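# Seat the loose end cap in the fixture's front nest

## Task

Place the loose end cap into the fixture plate's front nest, which starts out empty. At the finish the plate must be back at its original index position, the plunger's pin must be fully seated, and neither hand may remain above the plate.

## Robot and tools

Robot: two arms on a table. left_arm carries a left hand and right_arm a right hand; the two hands are mirror images. Base positions in the scene frame: left_arm (-0.054, +0.316, +0.029) m, quat_wxyz (+1.000, 0, 0, +0.015); right_arm (+0.039, -0.322, +0.043) m, quat_wxyz (+1.000, 0, 0, -0.025). Scene frame: origin at table-top height, midway between the nominal bases, +z up, +x out over the table, left_arm toward +y. Image sides do not match arm names. Cameras, each 672x504: cam_high (fixed, on a stand behind the arms), cam_left_wrist and cam_right_wrist.

Frames: hand poses, velocities, targets and wrist-camera poses are reported in each arm's own base frame. Fixed cameras and the table use the scene frame. Motion offsets use the current Hand target's own axes.

Hand point axes (right hand): +z runs along straight fingers toward the tips; +x runs across the palm, away from the thumb; +y points out of the palm face, which sits at y = -0.062 m. Straight fingertips reach about 0.139 m beyond the knuckles, which are at z = -0.017 m. A rigid mast on the palm side of the wrist spans x +0.05 to +0.10 and z -0.16 to -0.11, out to y = +0.06 m, and it can collide. On the left hand +x points toward the thumb, so the mast's x values flip sign. Fingertips have rubber caps; the rest is hard plastic.

execute_actions(actions, cameras): actions is a list of actions, run in order. Each action is a table of up to 15 rows; each row is one 1/30 s control step. A shorter table repeats its final row until 15 steps (0.5 s) have passed. Each row is ONE flat list of 48 numbers, all in [-1, 1], covering both arms even if only one moves:
- 0-5: left_arm dx, dy, dz, rx, ry, rz
- 6-21: left hand, 16 motor goals
- 22, 23: left current_limit, speed
- 24-29: right_arm dx, dy, dz, rx, ry, rz
- 30-45: right hand, 16 motor goals
- 46, 47: right current_limit, speed

The six pose numbers are an offset, not a pose. They are measured from that arm's Hand target at the start of the action, along that target's own axes. Every row in an action counts from that same start, not from the row before. The next action starts from the updated target, so sending the same offset again moves the arm further. Scale: 1.0 equals 0.6 m for dx/dy/dz, or 180 degrees; rx, ry, rz form one rotation vector. All zeros re-requests the current target.

Hand motor order (16 per hand): index_mcp, index_abd, index_pip, index_dip, middle_mcp, middle_abd, middle_pip, middle_dip, ring_mcp, ring_abd, ring_pip, ring_dip, thumb_cmc, thumb_axl, thumb_mcp, thumb_ipl. Each is an absolute goal angle, mapped linearly between its two stops. Brackets give degrees at +1, degrees at -1, and the straight value:
- _mcp (-18, +128; +0.75)
- _abd (-60, +60; +0.00)
- _pip (-29, +108; +0.58)
- _dip (-21, +117; +0.70)
- thumb_cmc (-20, +120; +0.71)
- thumb_axl (-27, +140; +0.68)
- thumb_mcp (-69, +109; +0.23)
- thumb_ipl (-77, +108; +0.17)
Moving toward -1 curls fingers toward the palm and swings the thumb in front of the palm. A 0 is a real goal, not 'no change'. To leave a hand alone, send back its hand_goal, hand_current_limit and hand_speed.

current_limit caps every hand motor's current: -1 gives 0 mA and +1 gives 550 mA, with an 11 mA floor. Very low caps may leave fingers unable to lift. speed sets the goal slew rate: (speed + 1) / 2 of 8.5 rad/s. Starting values are +0.4 and -0.6; the last values sent stay in effect. A finger grips only while its goal lies past the object's surface, and grips harder the further past it is.

cameras: a list of names, ["all"] or []. If omitted or null you get every camera for an empty action list and none otherwise. An unknown name voids the call. An empty actions list returns state plus images.

zoom_image(camera, region): camera is cam_high, cam_left_wrist or cam_right_wrist, and must appear in the latest images. region is [x0, y0, x1, y1] in pixels from the top-left corner, at most 504 by 504.

finished_scene(scene): scene is the current scene's integer number. It ends the scene and cannot be undone. The goal must already hold and stay held.

Results: end_effector_position (m) and end_effector_quat_wxyz per arm, in its base frame, which can be off by a few cm. Hand target is your last commanded pose after clipping; the next offsets count from it. Joint positions, velocities (may read 'within noise') and torques are reported; torques include gravity and friction, and numbers 3 and 4 wrap at ±28 N m. Per hand: hand_goal, hand_measured, hand_current_ma (positive pushes toward -1), hand_state per motor (moving, goal, blocked, overload), hand_current_limit and hand_speed. Motor temperatures are also shown.

Controller behaviour: orientation is clipped to 40 degrees from the measured one. The hand often stops short of target, and the elbow sags under load, so command extra height or send the remaining gap as a further offset. Very small moves may not start. To end a push against something, command the target back past the hand point.

Avoid: dropping the cap or releasing it while it moves; slamming into the plate, fixture or table; very hard pushes; any contact between the two arms, including one hand gripping the other's fingers; anything leaving the table. Loose objects may get nudged briefly by outside forces. Keep hand currents below 495 mA, since 5 s there shuts a motor off for 10 s. Watch heat: MOTOR HOT appears at 85 °C, and at 100 °C the arm drops and faults. Holding loads, stretching out or straining toward unreachable poses all heat motors.

Each tool is called after "Call:" as a command line: name --argument value for each argument, lists and objects as JSON in quotes; but a table of rows of numbers goes row by row, as --pt "numbers of a row", without its own name.

## Session

Call:
execute_actions --actions '[]'

Scene clock: 0.00 s.
left_arm: end_effector_position=(+0.5746, -0.1158, +0.3328) hand_goal=(+0.754, +0.000, +0.576, +0.696, +0.754, +0.000, +0.576, +0.696, +0.754, +0.000, +0.576, +0.696, +0.714, +0.678, +0.226, +0.168) hand_measured=(+0.754, +0.000, +0.576, +0.696, +0.754, +0.000, +0.576, +0.696, +0.754, +0.000, +0.576, +0.696, +0.714, +0.678, +0.226, +0.168) hand_current_ma=(+0, +0, +0, +0, +0, +0, +0, +0, +0, +0, +0, +0, +0, +0, +0, +0) hand_state=(goal, goal, goal, goal, goal, goal, goal, goal, goal, goal, goal, goal, goal, goal, goal, goal) hand_current_limit=0.40 hand_speed=-0.60 end_effector_quat_wxyz=(+0.095, +0.186, +0.961, -0.179) | right_arm: end_effector_position=(+0.1657, +0.3457, +0.2322) hand_goal=(+0.754, +0.000, +0.576, +0.696, +0.754, +0.000, +0.576, +0.696, +0.754, +0.000, +0.576, +0.696, +0.714, +0.678, +0.226, +0.168) hand_measured=(+0.754, +0.000, +0.576, +0.696, +0.754, +0.000, +0.576, +0.696, +0.754, +0.000, +0.576, +0.696, +0.714, +0.678, +0.226, +0.168) hand_current_ma=(+0, +0, +0, +0, +0, +0, +0, +0, +0, +0, +0, +0, +0, +0, +0, +0) hand_state=(goal, goal, goal, goal, goal, goal, goal, goal, goal, goal, goal, goal, goal, goal, goal, goal) hand_current_limit=0.40 hand_speed=-0.60 end_effector_quat_wxyz=(-0.176, +0.349, +0.917, +0.081)
Joint positions: left_arm=[-0.236 1.808 2.11 -1.656 0.349 -1.463] | right_arm=[1.063 1.059 1.003 -1.398 -0.373 0.242]
Joint velocities: within noise
Joint torques (N m): no reading
Motor temperatures (°C): left_arm=[31 23 30 27 34 28] | right_arm=[33 20 20 31 27 31]
Heat: left arm: hottest wrist yaw 34 °C; right arm: hottest waist 33 °C.
Hand target: left_arm +0.5775, -0.1166, +0.3468; +0.112, +0.189, +0.959, -0.180 | right_arm +0.1694, +0.3524, +0.2478; -0.173, +0.346, +0.917, +0.098

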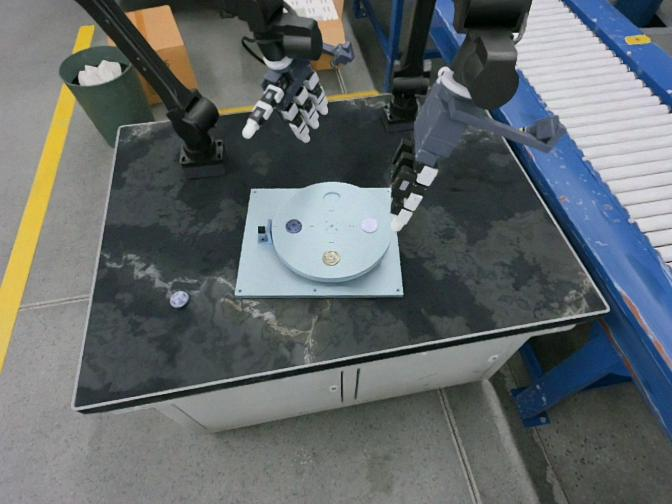

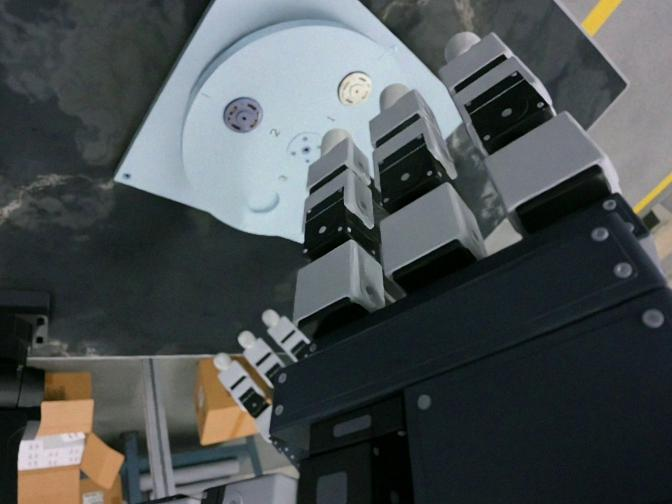

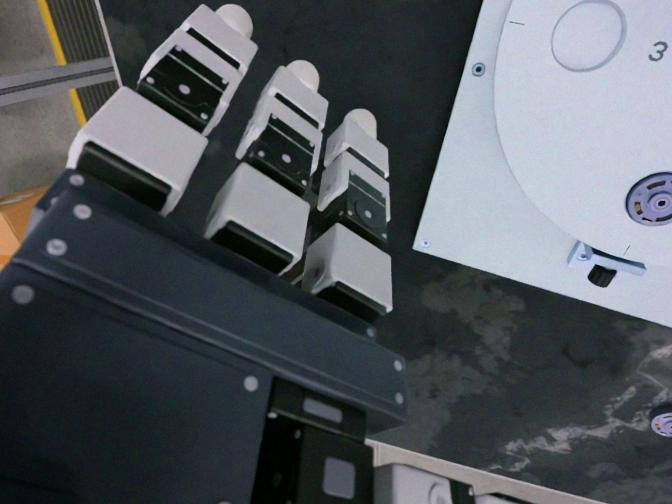

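Call:
zoom_image --camera "cam_high" --region '[220, 170, 420, 310]'

Call:
zoom_image --camera "cam_high" --region '[140, 270, 220, 330]'

Call:
zoom_image --camera "cam_left_wrist" --region '[110, 0, 480, 260]'

Call:
zoom_image --camera "cam_right_wrist" --region '[400, 0, 672, 300]'

Scaled by 2.520 from the camera's 672x504 image, which has a finer 960x720 frame.

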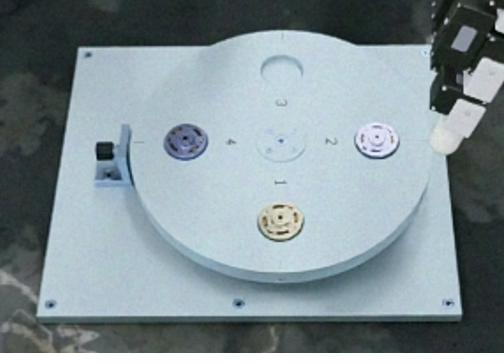

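Scaled by 6.300 from the camera's 672x504 image, which has a finer 960x720 frame.

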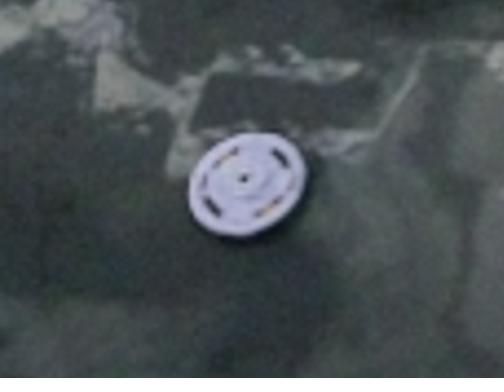

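Scaled by 1.362 from the camera's 672x504 image, which has a finer 960x720 frame.

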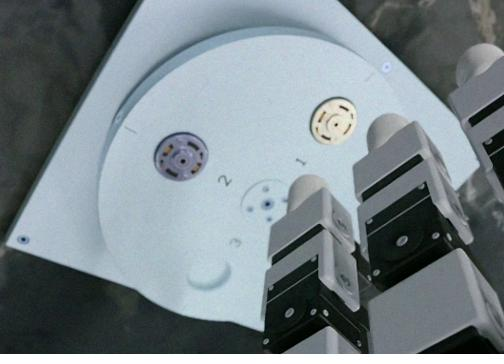

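Scaled by 1.680 from the camera's 672x504 image, which has a finer 960x720 frame.

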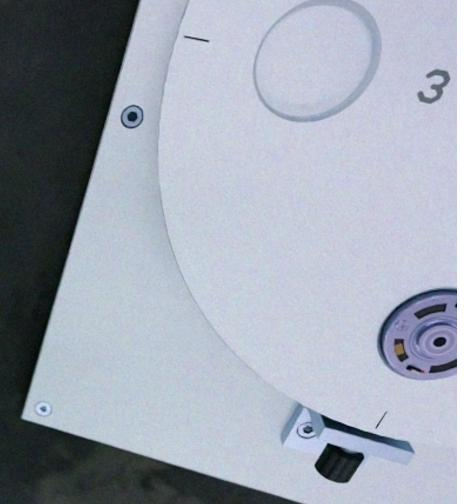

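Call:
execute_actions --actions '[[[0.036,0.096,-0.043,0,0,0,0.754,0,0.576,0.696,0.754,0,0.576,0.696,0.754,0,0.576,0.696,0.714,0.678,0.226,0.168,0.4,-0.6,-0.065,-0.022,-0.033,0,0,0,0.754,0,0.576,0.696,0.754,0,0.576,0.696,0.754,0,0.576,0.696,0.714,0.678,0.226,0.168,0.4,-0.6]],[[0.036,0.096,-0.043,0,0,0,0.754,0,0.576,0.696,0.754,0,0.576,0.696,0.754,0,0.576,0.696,0.714,0.678,0.226,0.168,0.4,-0.6,-0.13,-0.044,-0.066,0,0,0,0.754,0,0.576,0.696,0.754,0,0.576,0.696,0.754,0,0.576,0.696,0.714,0.678,0.226,0.168,0.4,-0.6]],[[0.036,0.096,-0.043,0,0,0,0.754,0,0.576,0.696,0.754,0,0.576,0.696,0.754,0,0.576,0.696,0.714,0.678,0.226,0.168,0.4,-0.6,-0.13,-0.044,-0.066,0,0,0,0.754,0,0.576,0.696,0.754,0,0.576,0.696,0.754,0,0.576,0.696,0.714,0.678,0.226,0.168,0.4,-0.6]]]' --cameras '["cam_high"]'

Scene clock: 180.67 s.
left_arm: end_effector_position=(+0.5831, +0.0884, +0.3359) hand_goal=(+0.754, +0.000, +0.576, +0.696, +0.754, +0.000, +0.576, +0.696, +0.754, +0.000, +0.576, +0.696, +0.714, +0.678, +0.226, +0.168) hand_measured=(+0.752, +0.000, +0.576, +0.696, +0.752, +0.000, +0.576, +0.696, +0.750, +0.000, +0.576, +0.696, +0.712, +0.678, +0.224, +0.168) hand_current_ma=(-5, +0, +1, +0, -5, +0, +1, +0, -7, +0, +1, +0, -2, -1, -5, +0) hand_state=(goal, goal, goal, goal, goal, goal, goal, goal, goal, goal, goal, goal, goal, goal, goal, goal) hand_current_limit=0.40 hand_speed=-0.60 end_effector_quat_wxyz=(+0.141, +0.172, +0.961, -0.167) | right_arm: end_effector_position=(+0.2778, +0.1574, +0.2452) hand_goal=(+0.754, +0.000, +0.576, +0.696, +0.754, +0.000, +0.576, +0.696, +0.754, +0.000, +0.576, +0.696, +0.714, +0.678, +0.226, +0.168) hand_measured=(+0.752, +0.000, +0.576, +0.696, +0.754, +0.000, +0.576, +0.696, +0.754, +0.000, +0.576, +0.696, +0.714, +0.678, +0.222, +0.168) hand_current_ma=(+0, +0, +0, +0, +0, +0, +0, +0, +0, +0, +0, +0, +0, +0, +0, +0) hand_state=(goal, goal, goal, goal, goal, goal, goal, goal, goal, goal, goal, goal, goal, goal, goal, goal) hand_current_limit=0.40 hand_speed=-0.60 end_effector_quat_wxyz=(-0.154, +0.354, +0.916, +0.108)
Joint positions: left_arm=[0.132 1.758 2.04 -1.675 0.405 -1.121] | right_arm=[0.234 1 0.985 -1.694 -0.353 -0.623]
Joint torques (N m): left_arm=[-1.9 -19.66 7.72 0.13 0.37 0.23] | right_arm=[-1.32 -1.79 11.82 -0.31 -0.47 -0.23]
Motor temperatures (°C): left_arm=[29 30 39 26 29 24] | right_arm=[31 21 34 28 24 25]
Heat: left arm: hottest elbow 39 °C; right arm: hottest elbow 34 °C.
Hand target: left_arm +0.5772, +0.0835, +0.3466; +0.112, +0.189, +0.959, -0.180 | right_arm +0.2866, +0.1567, +0.2598; -0.173, +0.346, +0.917, +0.098
Off the commanded pose: left_arm 0.013 m, 4 deg | right_arm 0.017 m, 3 deg.
joint sent to its limit (left arm) — joint 4 (wrist pitch), lower limit. The joint targets are off in orientation, not in position.
joint sent to its limit (right arm) — joint 4 (wrist pitch), lower limit. The joint targets are off in orientation, not in position.
Images, in order (width x height): cam_high 672x504.

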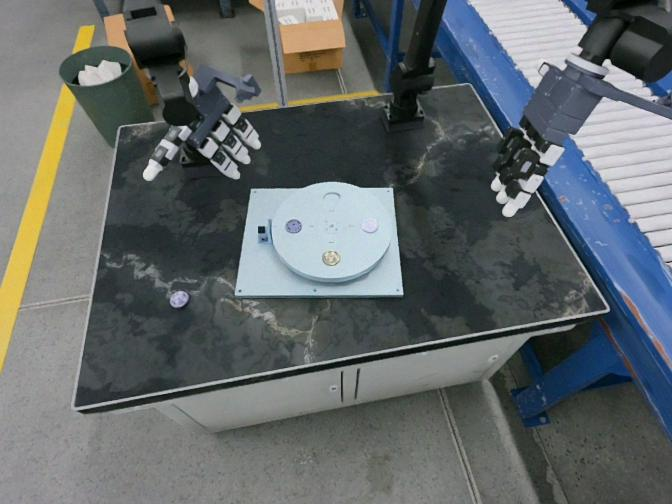

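Call:
execute_actions --actions '[[[0,0,0,0,0,0,0.754,0,0.576,0.696,0.754,0,0.576,0.696,0.754,0,0.576,0.696,0.714,0.678,0.226,0.168,0.4,-0.6,-0.13,-0.044,-0.066,0.104,-0.052,-0.021,0.137,0,0.022,0.145,0.137,0,0.022,0.145,0.754,0,0.576,0.696,-0.657,0.678,0.393,0.059,0.4,-0.6]],[[0,0,0,0,0,0,0.754,0,0.576,0.696,0.754,0,0.576,0.696,0.754,0,0.576,0.696,0.714,0.678,0.226,0.168,0.4,-0.6,0,0,0,0.104,-0.052,-0.021,0.137,0,0.022,0.145,0.137,0,0.022,0.145,0.754,0,0.576,0.696,-0.657,0.678,0.393,0.059,0.4,-0.6]],[[0,0,0,0,0,0,0.754,0,0.576,0.696,0.754,0,0.576,0.696,0.754,0,0.576,0.696,0.714,0.678,0.226,0.168,0.4,-0.6,0,0,0,0.104,-0.052,-0.021,0.137,0,0.022,0.145,0.137,0,0.022,0.145,0.754,0,0.576,0.696,-0.657,0.678,0.393,0.059,0.4,-0.6]],[[0,0,0,0,0,0,0.754,0,0.576,0.696,0.754,0,0.576,0.696,0.754,0,0.576,0.696,0.714,0.678,0.226,0.168,0.4,-0.6,0,0,0,0.104,-0.052,-0.021,0.137,0,0.022,0.145,0.137,0,0.022,0.145,0.754,0,0.576,0.696,-0.657,0.678,0.393,0.059,0.4,-0.6]],[[0,0,0,0,0,0,0.754,0,0.576,0.696,0.754,0,0.576,0.696,0.754,0,0.576,0.696,0.714,0.678,0.226,0.168,0.4,-0.6,-0.124,-0.043,0.141,0,0,0,0.137,0,0.022,0.145,0.137,0,0.022,0.145,0.754,0,0.576,0.696,-0.657,0.678,0.393,0.059,0.4,-0.6]]]' --cameras '["all"]'

Scene clock: 198.43 s.
left_arm: end_effector_position=(+0.5831, +0.0884, +0.3359) hand_goal=(+0.754, +0.000, +0.576, +0.696, +0.754, +0.000, +0.576, +0.696, +0.754, +0.000, +0.576, +0.696, +0.714, +0.678, +0.226, +0.168) hand_measured=(+0.752, +0.000, +0.576, +0.696, +0.752, +0.000, +0.576, +0.696, +0.750, +0.000, +0.576, +0.696, +0.712, +0.678, +0.224, +0.168) hand_current_ma=(-5, +0, +1, +0, -5, +0, +1, +0, -7, +0, +1, +0, -2, -1, -5, +0) hand_state=(goal, goal, goal, goal, goal, goal, goal, goal, goal, goal, goal, goal, goal, goal, goal, goal) hand_current_limit=0.40 hand_speed=-0.60 end_effector_quat_wxyz=(+0.141, +0.172, +0.961, -0.167) | right_arm: end_effector_position=(+0.3796, -0.0242, +0.2364) hand_goal=(+0.138, +0.000, +0.022, +0.146, +0.138, +0.000, +0.022, +0.146, +0.754, +0.000, +0.576, +0.696, -0.656, +0.678, +0.394, +0.060) hand_measured=(+0.136, +0.000, +0.026, +0.150, +0.136, +0.000, +0.026, +0.150, +0.744, +0.000, +0.576, +0.696, -0.656, +0.678, +0.386, +0.062) hand_current_ma=(+0, +0, +0, +0, +0, +0, +0, +0, -2, +0, +0, +0, +0, +0, -1, +0) hand_state=(goal, goal, goal, goal, goal, goal, goal, goal, goal, goal, goal, goal, goal, goal, goal, goal) hand_current_limit=0.40 hand_speed=-0.60 end_effector_quat_wxyz=(+0.041, -0.003, +0.867, -0.496)
Joint positions: left_arm=[0.132 1.758 2.04 -1.675 0.405 -1.121] | right_arm=[0.235 1.31 1.187 -1.698 1.024 -1.201]
Joint torques (N m): left_arm=[-1.9 -19.9 7.71 0.16 0.31 0.23] | right_arm=[-0.38 -6.01 12.81 -0.39 0.93 -0.12]
Heat: left arm: hottest elbow 40 °C; right arm: hottest elbow 34 °C.
Hand target: left_arm +0.5772, +0.0835, +0.3466; +0.112, +0.189, +0.959, -0.180 | right_arm +0.3918, -0.0210, +0.2564; -0.049, +0.070, +0.827, -0.556
Off the commanded pose: left_arm 0.013 m, 4 deg | right_arm 0.024 m, 16 deg.
joint sent to its limit (left arm) — joint 4 (wrist pitch), lower limit. The joint targets are off in orientation, not in position.
joint sent to its limit (right arm) — joint 4 (wrist pitch), lower limit. The joint targets are off in orientation, not in position.

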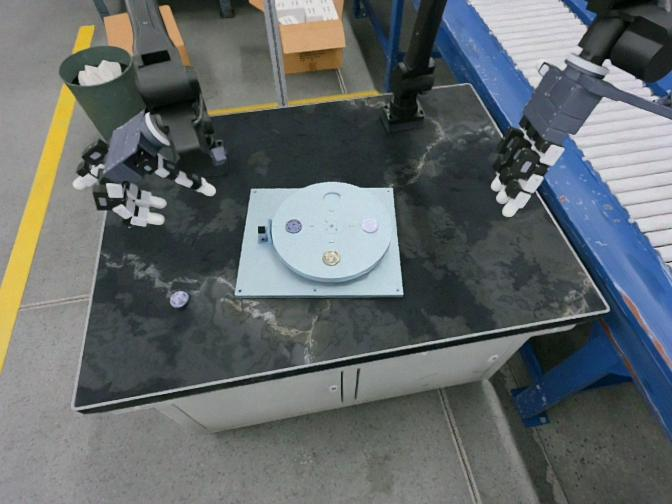

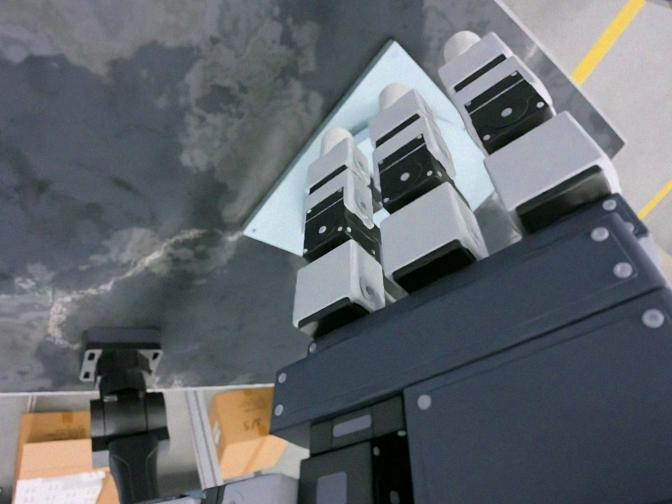

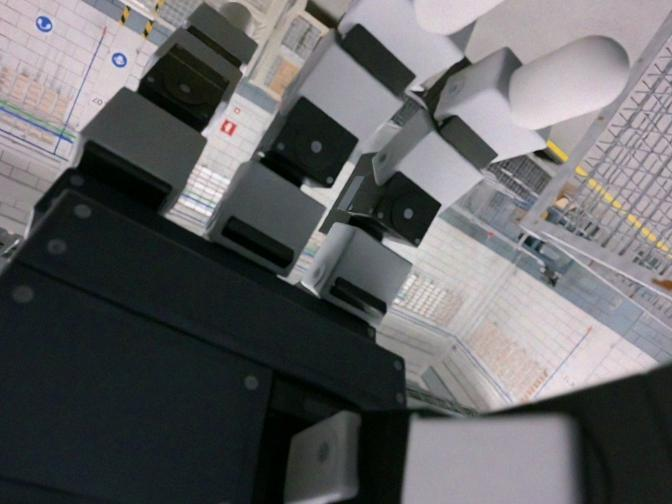

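Call:
execute_actions --actions '[[[0,0,0,0,0,0,0.754,0,0.576,0.696,0.754,0,0.576,0.696,0.754,0,0.576,0.696,0.714,0.678,0.226,0.168,0.4,-0.6,0,0,0,0,-0.113,-0.046,0.137,0,0.022,0.145,0.137,0,0.022,0.145,0.754,0,0.576,0.696,-0.657,0.678,0.393,0.059,0.4,-0.6]],[[0,0,0,0,0,0,0.754,0,0.576,0.696,0.754,0,0.576,0.696,0.754,0,0.576,0.696,0.714,0.678,0.226,0.168,0.4,-0.6,-0.055,0.056,0.095,0,0,0,0.137,0,0.022,0.145,0.137,0,0.022,0.145,0.754,0,0.576,0.696,-0.657,0.678,0.393,0.059,0.4,-0.6]],[[0,0,0,0,0,0,0.754,0,0.576,0.696,0.754,0,0.576,0.696,0.754,0,0.576,0.696,0.714,0.678,0.226,0.168,0.4,-0.6,-0.055,0.056,0.095,0,0,0,0.137,0,0.022,0.145,0.137,0,0.022,0.145,0.754,0,0.576,0.696,-0.657,0.678,0.393,0.059,0.4,-0.6]]]' --cameras '["cam_high","cam_right_wrist"]'

Scene clock: 226.20 s.
left_arm: end_effector_position=(+0.5831, +0.0884, +0.3359) hand_goal=(+0.754, +0.000, +0.576, +0.696, +0.754, +0.000, +0.576, +0.696, +0.754, +0.000, +0.576, +0.696, +0.714, +0.678, +0.226, +0.168) hand_measured=(+0.752, +0.000, +0.576, +0.696, +0.752, +0.000, +0.576, +0.696, +0.750, +0.000, +0.576, +0.696, +0.712, +0.678, +0.224, +0.168) hand_current_ma=(-5, +0, +1, +0, -5, +0, +1, +0, -7, +0, +1, +0, -2, -1, -5, +0) hand_state=(goal, goal, goal, goal, goal, goal, goal, goal, goal, goal, goal, goal, goal, goal, goal, goal) hand_current_limit=0.40 hand_speed=-0.60 end_effector_quat_wxyz=(+0.141, +0.172, +0.961, -0.167) | right_arm: end_effector_position=(+0.4720, -0.0822, +0.1462) hand_goal=(+0.138, +0.000, +0.022, +0.146, +0.138, +0.000, +0.022, +0.146, +0.754, +0.000, +0.576, +0.696, -0.656, +0.678, +0.394, +0.060) hand_measured=(+0.136, +0.000, +0.024, +0.150, +0.136, +0.000, +0.026, +0.150, +0.742, +0.000, +0.576, +0.696, -0.658, +0.678, +0.388, +0.062) hand_current_ma=(+0, +0, +0, +0, +0, +0, +0, +0, -3, +0, +0, +0, +0, +0, -1, +0) hand_state=(goal, goal, goal, goal, goal, goal, goal, goal, goal, goal, goal, goal, goal, goal, goal, goal) hand_current_limit=0.40 hand_speed=-0.60 end_effector_quat_wxyz=(+0.049, -0.091, +0.825, -0.555)
Joint positions: left_arm=[0.132 1.758 2.04 -1.675 0.405 -1.121] | right_arm=[0.093 1.49 1.084 -0.915 1.169 -1.864]
Joint torques (N m): left_arm=[-2.14 -19.6 7.76 0.21 0.33 0.22] | right_arm=[-1.08 -9.76 8.1 1.09 0.91 -0.16]
Heat: left arm: hottest elbow 40 °C; right arm: hottest elbow 34 °C.
Hand target: left_arm +0.5772, +0.0835, +0.3466; +0.112, +0.189, +0.959, -0.180 | right_arm +0.4728, -0.0855, +0.1508; +0.058, -0.088, +0.826, -0.554
Off the commanded pose: left_arm 0.013 m, 4 deg | right_arm 0.006 m, 1 deg.
joint sent to its limit (left arm) — joint 4 (wrist pitch), lower limit. The joint targets are off in orientation, not in position.
Images, in order (width x height): cam_high 672x504, cam_right_wrist 672x504.

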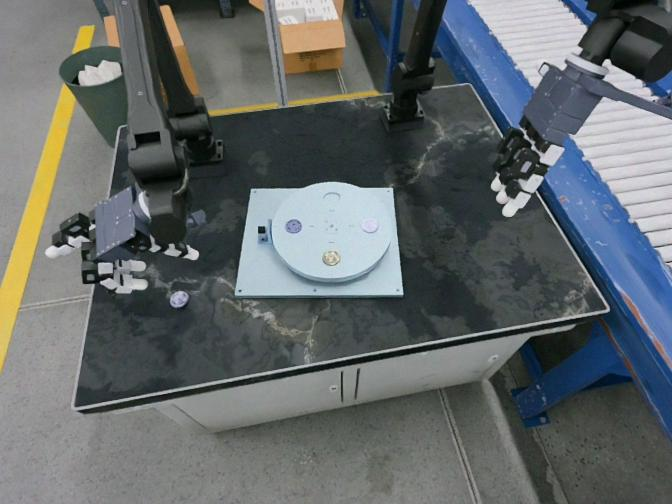

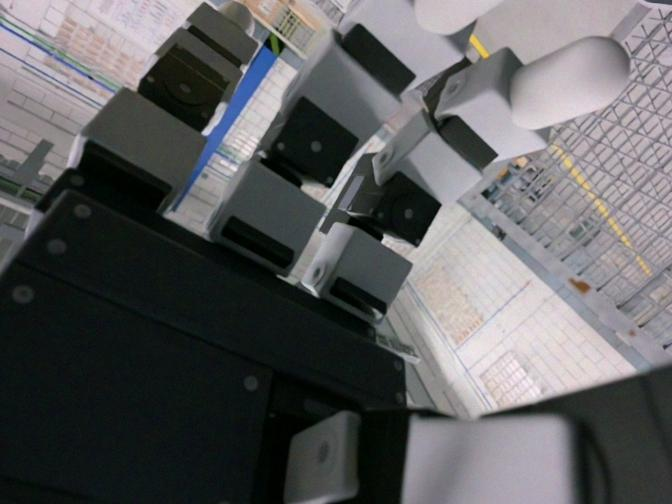

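Call:
zoom_image --camera "cam_high" --region '[30, 180, 230, 330]'

Scaled by 2.520 from the camera's 672x504 image, which has a finer 960x720 frame.

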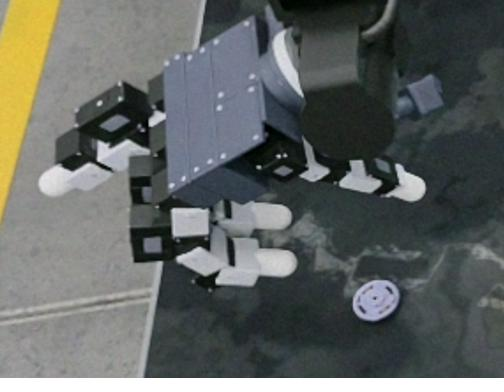

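Call:
execute_actions --actions '[[[0,0,0,0,0,0,0.754,0,0.576,0.696,0.754,0,0.576,0.696,0.754,0,0.576,0.696,0.714,0.678,0.226,0.168,0.4,-0.6,0.0095,0.1005,0.022,0,0,0,0.137,0,0.022,0.145,0.137,0,0.022,0.145,0.754,0,0.576,0.696,-0.657,0.678,0.393,0.059,0.4,-0.6]],[[0,0,0,0,0,0,0.754,0,0.576,0.696,0.754,0,0.576,0.696,0.754,0,0.576,0.696,0.714,0.678,0.226,0.168,0.4,-0.6,0.0095,0.1005,0.022,0,0,0,0.137,0,0.022,0.145,0.137,0,0.022,0.145,0.754,0,0.576,0.696,-0.657,0.678,0.393,0.059,0.4,-0.6]]]' --cameras '["cam_high","cam_right_wrist"]'

Call:
zoom_image --camera "cam_high" --region '[90, 200, 250, 320]'

Scene clock: 255.13 s.
left_arm: end_effector_position=(+0.5831, +0.0884, +0.3359) hand_goal=(+0.754, +0.000, +0.576, +0.696, +0.754, +0.000, +0.576, +0.696, +0.754, +0.000, +0.576, +0.696, +0.714, +0.678, +0.226, +0.168) hand_measured=(+0.752, +0.000, +0.576, +0.696, +0.752, +0.000, +0.576, +0.696, +0.750, +0.000, +0.576, +0.696, +0.712, +0.678, +0.224, +0.168) hand_current_ma=(-5, +0, +1, +0, -5, +0, +1, +0, -7, +0, +1, +0, -2, -1, -5, +0) hand_state=(goal, goal, goal, goal, goal, goal, goal, goal, goal, goal, goal, goal, goal, goal, goal, goal) hand_current_limit=0.40 hand_speed=-0.60 end_effector_quat_wxyz=(+0.141, +0.172, +0.961, -0.167) | right_arm: end_effector_position=(+0.4477, -0.0719, +0.0253) hand_goal=(+0.138, +0.000, +0.022, +0.146, +0.138, +0.000, +0.022, +0.146, +0.754, +0.000, +0.576, +0.696, -0.656, +0.678, +0.394, +0.060) hand_measured=(+0.136, +0.000, +0.024, +0.150, +0.136, +0.000, +0.026, +0.150, +0.742, +0.000, +0.576, +0.696, -0.656, +0.678, +0.388, +0.062) hand_current_ma=(+0, +0, +0, +0, +0, +0, +0, +0, -3, +0, +0, +0, +0, +0, -1, +0) hand_state=(goal, goal, goal, goal, goal, goal, goal, goal, goal, goal, goal, goal, goal, goal, goal, goal) hand_current_limit=0.40 hand_speed=-0.60 end_effector_quat_wxyz=(+0.043, -0.095, +0.826, -0.554)
Joint positions: left_arm=[0.132 1.758 2.04 -1.675 0.405 -1.121] | right_arm=[0.123 1.639 0.891 -0.659 1.172 -1.786]
Joint torques (N m): left_arm=[-1.9 -20.01 7.71 0.08 0.33 0.21] | right_arm=[0.38 -8.64 7.46 1.1 1.02 0.03]
Heat: left arm: hottest elbow 39 °C; right arm: hottest elbow 33 °C.
Hand target: left_arm +0.5772, +0.0835, +0.3466; +0.112, +0.189, +0.959, -0.180 | right_arm +0.4571, -0.0671, +0.0293; +0.058, -0.088, +0.826, -0.554
Off the commanded pose: left_arm 0.013 m, 4 deg | right_arm 0.011 m, 2 deg.
joint sent to its limit (left arm) — joint 4 (wrist pitch), lower limit. The joint targets are off in orientation, not in position.
Images, in order (width x height): cam_high 672x504, cam_right_wrist 672x504.

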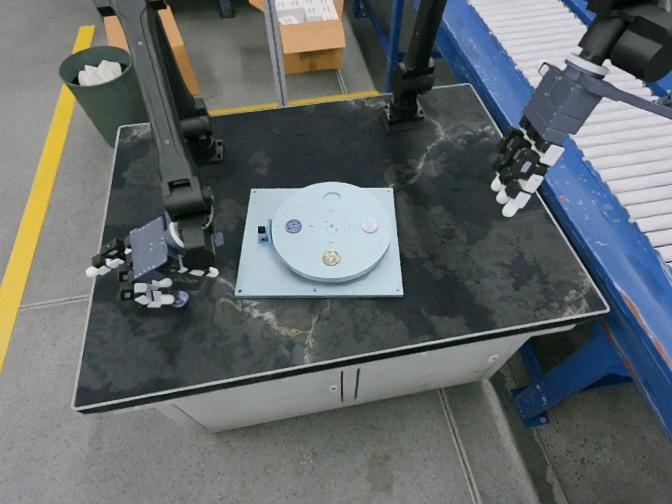

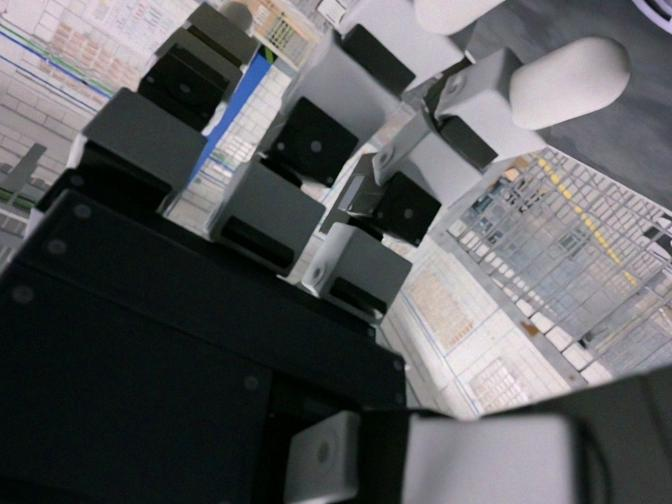

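Scaled by 3.150 from the camera's 672x504 image, which has a finer 960x720 frame.

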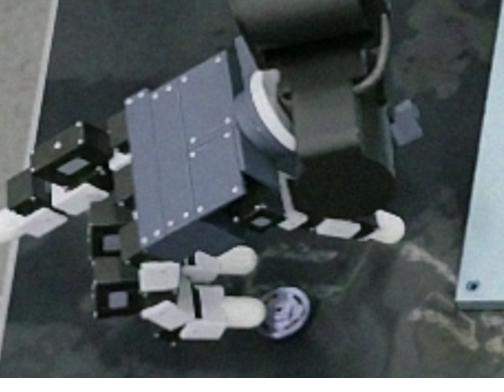

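Call:
execute_actions --actions '[[[0,0,0,0,0,0,0.754,0,0.576,0.696,0.754,0,0.576,0.696,0.754,0,0.576,0.696,0.714,0.678,0.226,0.168,0.4,-0.6,-0.0198,-0.006,0.0154,0,0,0,0.192,0,-0.058,0.065,0.192,0,-0.058,0.065,0.754,0,0.576,0.696,-0.629,0.678,0.169,0.168,0.4,-0.6]],[[0,0,0,0,0,0,0.754,0,0.576,0.696,0.754,0,0.576,0.696,0.754,0,0.576,0.696,0.714,0.678,0.226,0.168,0.4,-0.6,0,0.0386,0.0156,0,0,0,0.192,0,-0.058,0.065,0.192,0,-0.058,0.065,0.754,0,0.576,0.696,-0.629,0.678,0.169,0.168,0.4,-0.6]]]' --cameras '["cam_high","cam_right_wrist"]'

Call:
zoom_image --camera "cam_high" --region '[130, 230, 250, 320]'

Call:
zoom_image --camera "cam_right_wrist" --region '[400, 0, 672, 200]'

Scene clock: 292.63 s.
left_arm: end_effector_position=(+0.5831, +0.0884, +0.3359) hand_goal=(+0.754, +0.000, +0.576, +0.696, +0.754, +0.000, +0.576, +0.696, +0.754, +0.000, +0.576, +0.696, +0.714, +0.678, +0.226, +0.168) hand_measured=(+0.752, +0.000, +0.576, +0.696, +0.752, +0.000, +0.576, +0.696, +0.750, +0.000, +0.576, +0.696, +0.712, +0.678, +0.224, +0.168) hand_current_ma=(-5, +0, +1, +0, -5, +0, +1, +0, -7, +0, +1, +0, -2, -1, -5, +0) hand_state=(goal, goal, goal, goal, goal, goal, goal, goal, goal, goal, goal, goal, goal, goal, goal, goal) hand_current_limit=0.40 hand_speed=-0.60 end_effector_quat_wxyz=(+0.141, +0.172, +0.961, -0.167) | right_arm: end_effector_position=(+0.4622, -0.0711, +0.0031) hand_goal=(+0.192, +0.000, -0.058, +0.066, +0.192, +0.000, -0.058, +0.066, +0.754, +0.000, +0.576, +0.696, -0.628, +0.678, +0.170, +0.168) hand_measured=(+0.184, +0.000, -0.060, +0.064, +0.182, +0.000, -0.054, +0.070, +0.742, +0.000, +0.576, +0.696, -0.630, +0.678, +0.170, +0.164) hand_current_ma=(-1, +0, +0, +0, -2, +0, +0, +0, -3, +0, +0, +0, +0, +0, +0, +0) hand_state=(goal, goal, goal, goal, goal, goal, goal, goal, goal, goal, goal, goal, goal, goal, goal, goal) hand_current_limit=0.40 hand_speed=-0.60 end_effector_quat_wxyz=(+0.054, -0.094, +0.825, -0.554)
Joint positions: left_arm=[0.132 1.758 2.04 -1.675 0.405 -1.121] | right_arm=[0.121 1.701 0.891 -0.545 1.172 -1.82]
Joint torques (N m): left_arm=[-1.79 -19.84 7.71 0.06 0.34 0.22] | right_arm=[-1.9 -8.12 7.71 0.79 0.89 -0.11]
Heat: left arm: hottest elbow 39 °C; right arm: hottest waist 30 °C.
Hand target: left_arm +0.5772, +0.0835, +0.3466; +0.112, +0.189, +0.959, -0.180 | right_arm +0.4707, -0.0743, +0.0040; +0.058, -0.088, +0.826, -0.554
Off the commanded pose: left_arm 0.013 m, 4 deg | right_arm 0.009 m, 1 deg.
joint sent to its limit (left arm) — joint 4 (wrist pitch), lower limit. The joint targets are off in orientation, not in position.
Images, in order (width x height): cam_high 672x504, cam_right_wrist 672x504.

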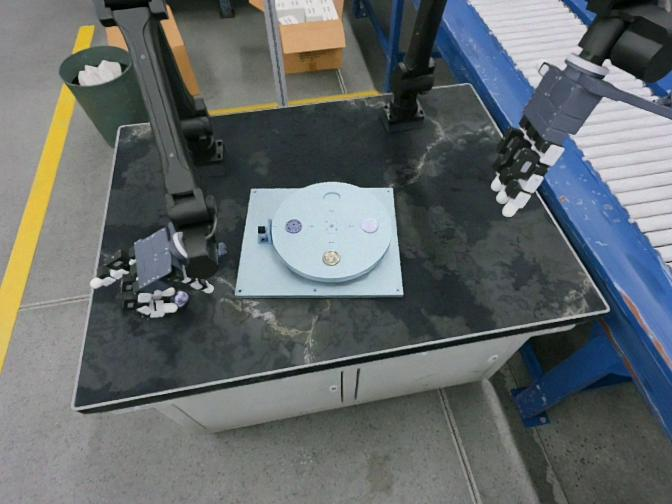

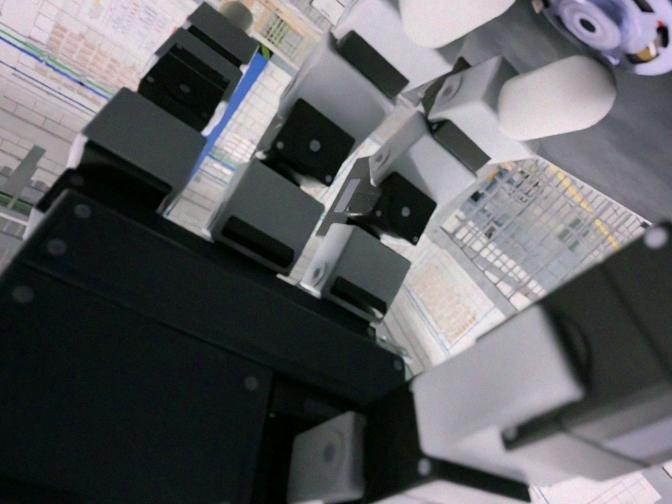

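Scaled by 4.200 from the camera's 672x504 image, which has a finer 960x720 frame.

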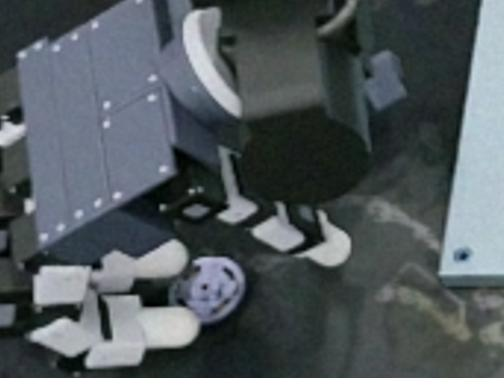

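Scaled by 1.853 from the camera's 672x504 image, which has a finer 960x720 frame.

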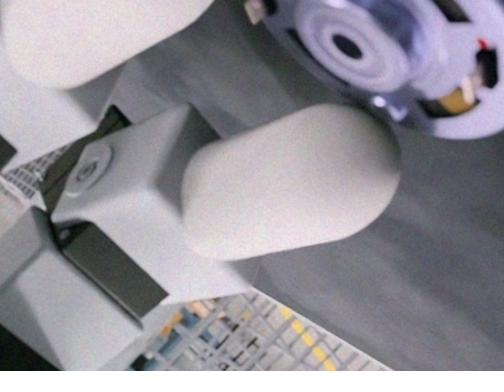

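Call:
execute_actions --actions '[[[0,0,0,0,0,0,0.754,0,0.576,0.696,0.754,0,0.576,0.696,0.754,0,0.576,0.696,0.714,0.678,0.226,0.168,0.4,-0.6,0,-0.0037,0.0093,0,0,0,0.192,0,-0.058,0.065,0.192,0,-0.058,0.065,0.754,0,0.576,0.696,-0.629,0.678,0.169,0.168,0.4,-0.6]],[[0,0,0,0,0,0,0.754,0,0.576,0.696,0.754,0,0.576,0.696,0.754,0,0.576,0.696,0.714,0.678,0.226,0.168,0.4,-0.6,0,0.0124,0.005,0,0,0,0.192,0,-0.058,0.065,0.192,0,-0.058,0.065,0.754,0,0.576,0.696,-0.629,0.678,0.169,0.168,0.4,-0.6]]]' --cameras '["cam_high","cam_right_wrist"]'

Call:
zoom_image --camera "cam_high" --region '[130, 230, 250, 320]'

Call:
zoom_image --camera "cam_right_wrist" --region '[400, 0, 672, 200]'

Scene clock: 303.77 s.
left_arm: end_effector_position=(+0.5831, +0.0884, +0.3359) hand_goal=(+0.754, +0.000, +0.576, +0.696, +0.754, +0.000, +0.576, +0.696, +0.754, +0.000, +0.576, +0.696, +0.714, +0.678, +0.226, +0.168) hand_measured=(+0.752, +0.000, +0.576, +0.696, +0.752, +0.000, +0.576, +0.696, +0.750, +0.000, +0.576, +0.696, +0.712, +0.678, +0.224, +0.168) hand_current_ma=(-5, +0, +1, +0, -5, +0, +1, +0, -7, +0, +1, +0, -2, -1, -5, +0) hand_state=(goal, goal, goal, goal, goal, goal, goal, goal, goal, goal, goal, goal, goal, goal, goal, goal) hand_current_limit=0.40 hand_speed=-0.60 end_effector_quat_wxyz=(+0.141, +0.172, +0.961, -0.167) | right_arm: end_effector_position=(+0.4686, -0.0766, +0.0012) hand_goal=(+0.192, +0.000, -0.058, +0.066, +0.192, +0.000, -0.058, +0.066, +0.754, +0.000, +0.576, +0.696, -0.628, +0.678, +0.170, +0.168) hand_measured=(+0.184, +0.000, -0.060, +0.064, +0.184, +0.000, -0.064, +0.060, +0.742, +0.000, +0.576, +0.696, -0.630, +0.678, +0.170, +0.164) hand_current_ma=(-1, +0, +0, +0, -1, +0, -1, -1, -3, +0, +0, +0, +0, +0, +0, +0) hand_state=(goal, goal, goal, goal, goal, goal, goal, goal, goal, goal, goal, goal, goal, goal, goal, goal) hand_current_limit=0.40 hand_speed=-0.60 end_effector_quat_wxyz=(+0.059, -0.092, +0.824, -0.555)
Joint positions: left_arm=[0.132 1.758 2.04 -1.675 0.405 -1.121] | right_arm=[0.107 1.71 0.891 -0.489 1.17 -1.86]
Joint torques (N m): left_arm=[-2.02 -19.84 7.69 0.24 0.34 0.22] | right_arm=[-1.32 -8.53 6.64 1.18 0.8 -0.13]
Heat: left arm: hottest elbow 39 °C; right arm: hottest waist 30 °C.
Hand target: left_arm +0.5772, +0.0835, +0.3466; +0.112, +0.189, +0.959, -0.180 | right_arm +0.4719, -0.0802, -0.0039; +0.058, -0.088, +0.826, -0.554
Off the commanded pose: left_arm 0.013 m, 4 deg | right_arm 0.007 m, 0 deg.
joint sent to its limit (left arm) — joint 4 (wrist pitch), lower limit. The joint targets are off in orientation, not in position.
Images, in order (width x height): cam_high 672x504, cam_right_wrist 672x504.

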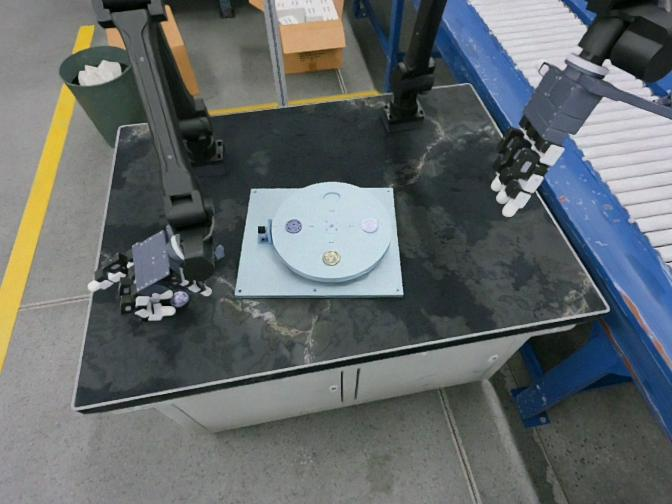

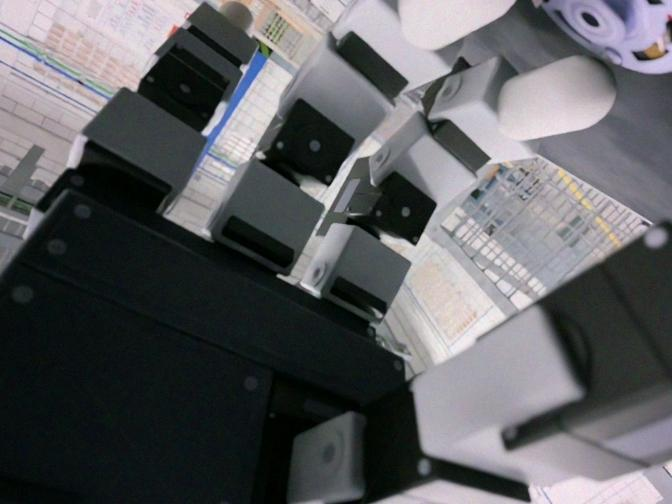

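Scaled by 4.200 from the camera's 672x504 image, which has a finer 960x720 frame.

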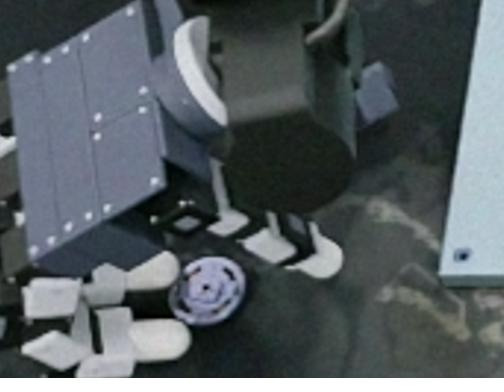

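Scaled by 1.853 from the camera's 672x504 image, which has a finer 960x720 frame.

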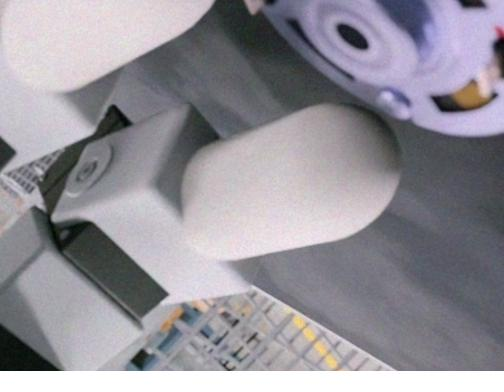

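Call:
execute_actions --actions '[[[0,0,0,0,0,0,0.754,0,0.576,0.696,0.754,0,0.576,0.696,0.754,0,0.576,0.696,0.714,0.678,0.226,0.168,0.4,-0.6,0.0145,-0.0062,0.005,0,0,0,0.192,0,-0.058,0.065,0.192,0,-0.058,0.065,0.754,0,0.576,0.696,-0.629,0.678,0.169,0.168,0.4,-0.6]],[[0,0,0,0,0,0,0.754,0,0.576,0.696,0.754,0,0.576,0.696,0.754,0,0.576,0.696,0.714,0.678,0.226,0.168,0.4,-0.6,0,0.017,0.007,0,0,0,0.192,0,-0.058,0.065,0.192,0,-0.058,0.065,0.754,0,0.576,0.696,-0.629,0.678,0.169,0.168,0.4,-0.6]]]' --cameras '["cam_high","cam_right_wrist"]'

Call:
zoom_image --camera "cam_high" --region '[140, 250, 240, 325]'

Call:
zoom_image --camera "cam_right_wrist" --region '[400, 0, 672, 200]'

Scene clock: 315.53 s.
left_arm: end_effector_position=(+0.5831, +0.0884, +0.3359) hand_goal=(+0.754, +0.000, +0.576, +0.696, +0.754, +0.000, +0.576, +0.696, +0.754, +0.000, +0.576, +0.696, +0.714, +0.678, +0.226, +0.168) hand_measured=(+0.752, +0.000, +0.576, +0.696, +0.752, +0.000, +0.576, +0.696, +0.750, +0.000, +0.576, +0.696, +0.712, +0.678, +0.224, +0.168) hand_current_ma=(-5, +0, +1, +0, -5, +0, +1, +0, -7, +0, +1, +0, -2, -1, -5, +0) hand_state=(goal, goal, goal, goal, goal, goal, goal, goal, goal, goal, goal, goal, goal, goal, goal, goal) hand_current_limit=0.40 hand_speed=-0.60 end_effector_quat_wxyz=(+0.141, +0.172, +0.961, -0.167) | right_arm: end_effector_position=(+0.4648, -0.0811, -0.0067) hand_goal=(+0.192, +0.000, -0.058, +0.066, +0.192, +0.000, -0.058, +0.066, +0.754, +0.000, +0.576, +0.696, -0.628, +0.678, +0.170, +0.168) hand_measured=(+0.184, +0.000, -0.060, +0.064, +0.184, -0.002, -0.060, +0.062, +0.742, +0.000, +0.576, +0.696, -0.630, +0.678, +0.170, +0.166) hand_current_ma=(-1, +0, +0, +0, -1, +0, +0, +0, -3, +0, +0, +0, +0, +0, +0, +0) hand_state=(goal, goal, goal, goal, goal, goal, goal, goal, goal, goal, goal, goal, goal, goal, goal, goal) hand_current_limit=0.40 hand_speed=-0.60 end_effector_quat_wxyz=(+0.062, -0.090, +0.825, -0.554)
Joint positions: left_arm=[0.132 1.758 2.04 -1.675 0.405 -1.121] | right_arm=[0.096 1.714 0.862 -0.424 1.165 -1.887]
Joint torques (N m): left_arm=[-1.73 -19.66 7.79 0.12 0.35 0.22] | right_arm=[-1.32 -8.64 6 1.14 0.88 -0.16]
Motor temperatures (°C): left_arm=[28 33 39 25 27 22] | right_arm=[29 23 29 27 26 23]
Heat: left arm: hottest elbow 39 °C; right arm: hottest waist 29 °C.
Hand target: left_arm +0.5772, +0.0835, +0.3466; +0.112, +0.189, +0.959, -0.180 | right_arm +0.4642, -0.0860, -0.0127; +0.058, -0.088, +0.826, -0.554
Off the commanded pose: left_arm 0.013 m, 4 deg | right_arm 0.008 m, 1 deg.
joint sent to its limit (left arm) — joint 4 (wrist pitch), lower limit. The joint targets are off in orientation, not in position.
Images, in order (width x height): cam_high 672x504, cam_right_wrist 672x504.

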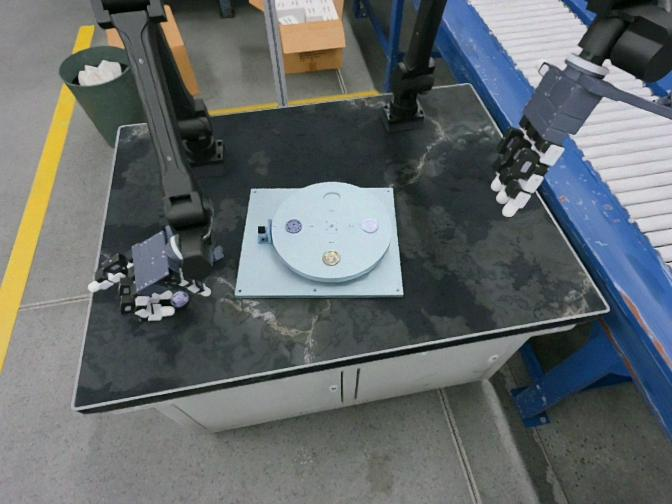

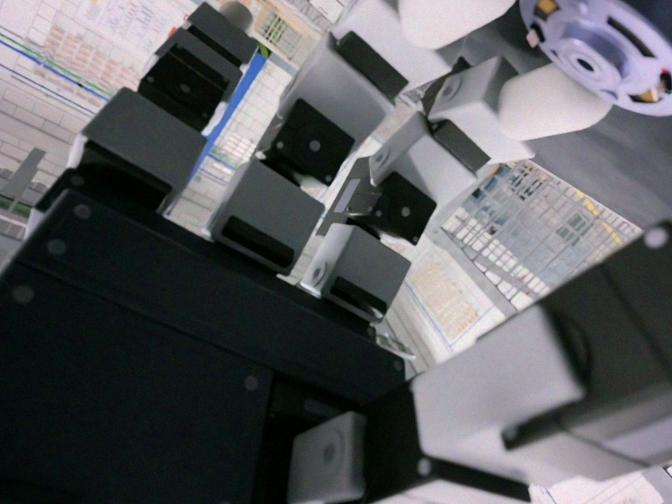

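Scaled by 5.040 from the camera's 672x504 image, which has a finer 960x720 frame.

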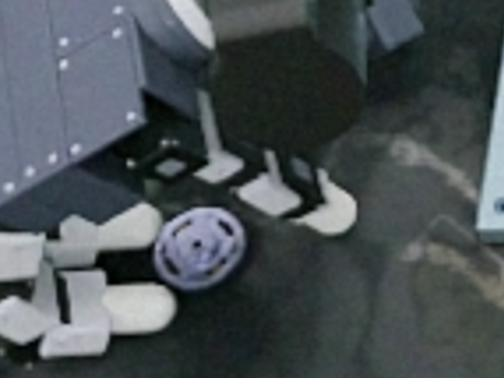

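Scaled by 1.853 from the camera's 672x504 image, which has a finer 960x720 frame.

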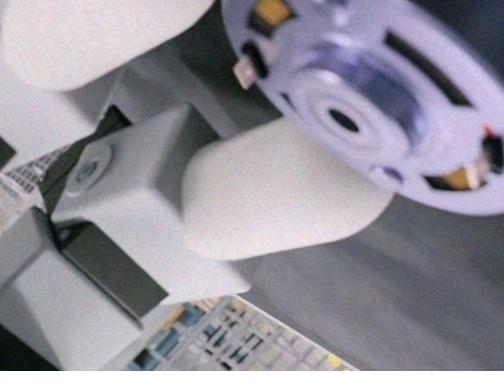

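Call:
execute_actions --actions '[[[0,0,0,0,0,0,0.754,0,0.576,0.696,0.754,0,0.576,0.696,0.754,0,0.576,0.696,0.714,0.678,0.226,0.168,0.4,-0.6,0.008,0.003,0.00125,0,0,0,0.192,0,-0.058,0.065,0.192,0,-0.058,0.065,0.754,0,0.576,0.696,-0.629,0.678,0.08,0.168,0.2,-0.8]],[[0,0,0,0,0,0,0.754,0,0.576,0.696,0.754,0,0.576,0.696,0.754,0,0.576,0.696,0.714,0.678,0.226,0.168,0.4,-0.6,0,0,0,0,0,0,0.192,0,-0.058,0.065,0.192,0,-0.058,0.065,0.754,0,0.576,0.696,-0.629,0.678,-0.067,0.168,0.2,-0.8]]]' --cameras '["cam_high","cam_right_wrist"]'

Call:
zoom_image --camera "cam_high" --region '[140, 250, 240, 325]'

Call:
zoom_image --camera "cam_right_wrist" --region '[400, 0, 672, 200]'

Scene clock: 326.37 s.
left_arm: end_effector_position=(+0.5831, +0.0884, +0.3359) hand_goal=(+0.754, +0.000, +0.576, +0.696, +0.754, +0.000, +0.576, +0.696, +0.754, +0.000, +0.576, +0.696, +0.714, +0.678, +0.226, +0.168) hand_measured=(+0.752, +0.000, +0.576, +0.696, +0.752, +0.000, +0.576, +0.696, +0.750, +0.000, +0.576, +0.696, +0.712, +0.678, +0.224, +0.168) hand_current_ma=(-5, +0, +1, +0, -5, +0, +1, +0, -7, +0, +1, +0, -2, -1, -5, +0) hand_state=(goal, goal, goal, goal, goal, goal, goal, goal, goal, goal, goal, goal, goal, goal, goal, goal) hand_current_limit=0.40 hand_speed=-0.60 end_effector_quat_wxyz=(+0.141, +0.172, +0.961, -0.167) | right_arm: end_effector_position=(+0.4643, -0.0815, -0.0077) hand_goal=(+0.192, +0.000, -0.058, +0.066, +0.192, +0.000, -0.058, +0.066, +0.754, +0.000, +0.576, +0.696, -0.628, +0.678, -0.066, +0.168) hand_measured=(+0.184, +0.000, -0.062, +0.064, +0.186, -0.002, -0.066, +0.058, +0.742, +0.000, +0.576, +0.696, -0.630, +0.678, +0.080, +0.196) hand_current_ma=(-1, +0, +0, +0, -1, +0, -1, -1, -3, +0, +0, +0, +0, +0, +330, +23) hand_state=(goal, goal, goal, goal, goal, goal, goal, goal, goal, goal, goal, goal, goal, goal, blocked, blocked) hand_current_limit=0.20 hand_speed=-0.80 end_effector_quat_wxyz=(+0.065, -0.088, +0.824, -0.555)
Joint positions: left_arm=[0.132 1.758 2.04 -1.675 0.405 -1.121] | right_arm=[0.096 1.714 0.855 -0.409 1.167 -1.889]
Joint torques (N m): left_arm=[-2.14 -19.96 7.69 0.21 0.34 0.19] | right_arm=[-1.79 -8.29 5.14 1.16 0.77 -0.11]
Heat: left arm: hottest elbow 39 °C; right arm: hottest waist 29 °C.
Hand target: left_arm +0.5772, +0.0835, +0.3466; +0.112, +0.189, +0.959, -0.180 | right_arm +0.4594, -0.0870, -0.0147; +0.058, -0.088, +0.826, -0.554
Off the commanded pose: left_arm 0.013 m, 4 deg | right_arm 0.010 m, 1 deg.
joint sent to its limit (left arm) — joint 4 (wrist pitch), lower limit. The joint targets are off in orientation, not in position.
Images, in order (width x height): cam_high 672x504, cam_right_wrist 672x504.

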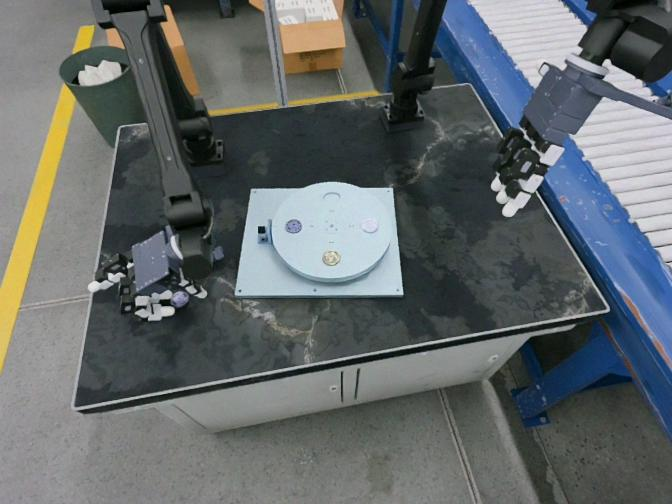

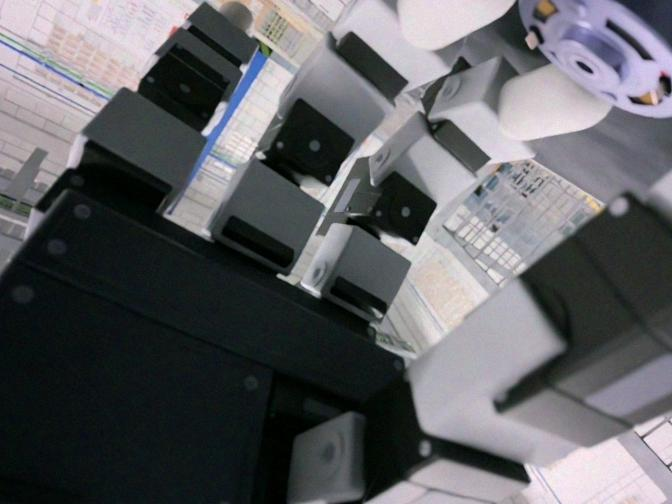

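Scaled by 5.040 from the camera's 672x504 image, which has a finer 960x720 frame.

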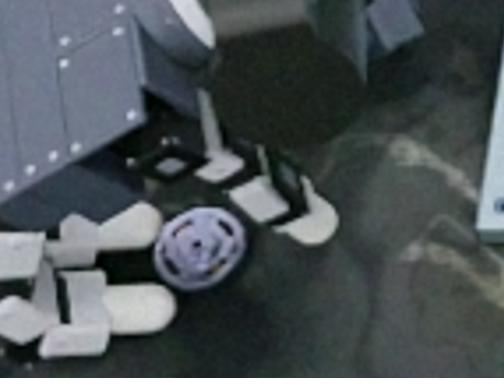

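Scaled by 1.853 from the camera's 672x504 image, which has a finer 960x720 frame.

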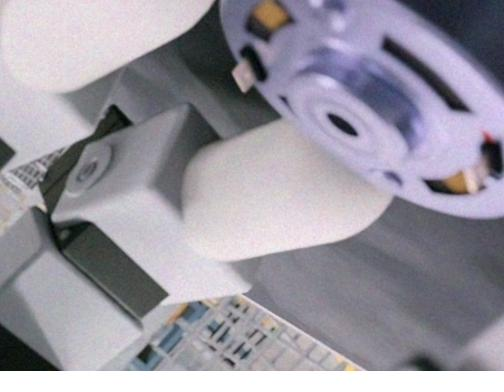

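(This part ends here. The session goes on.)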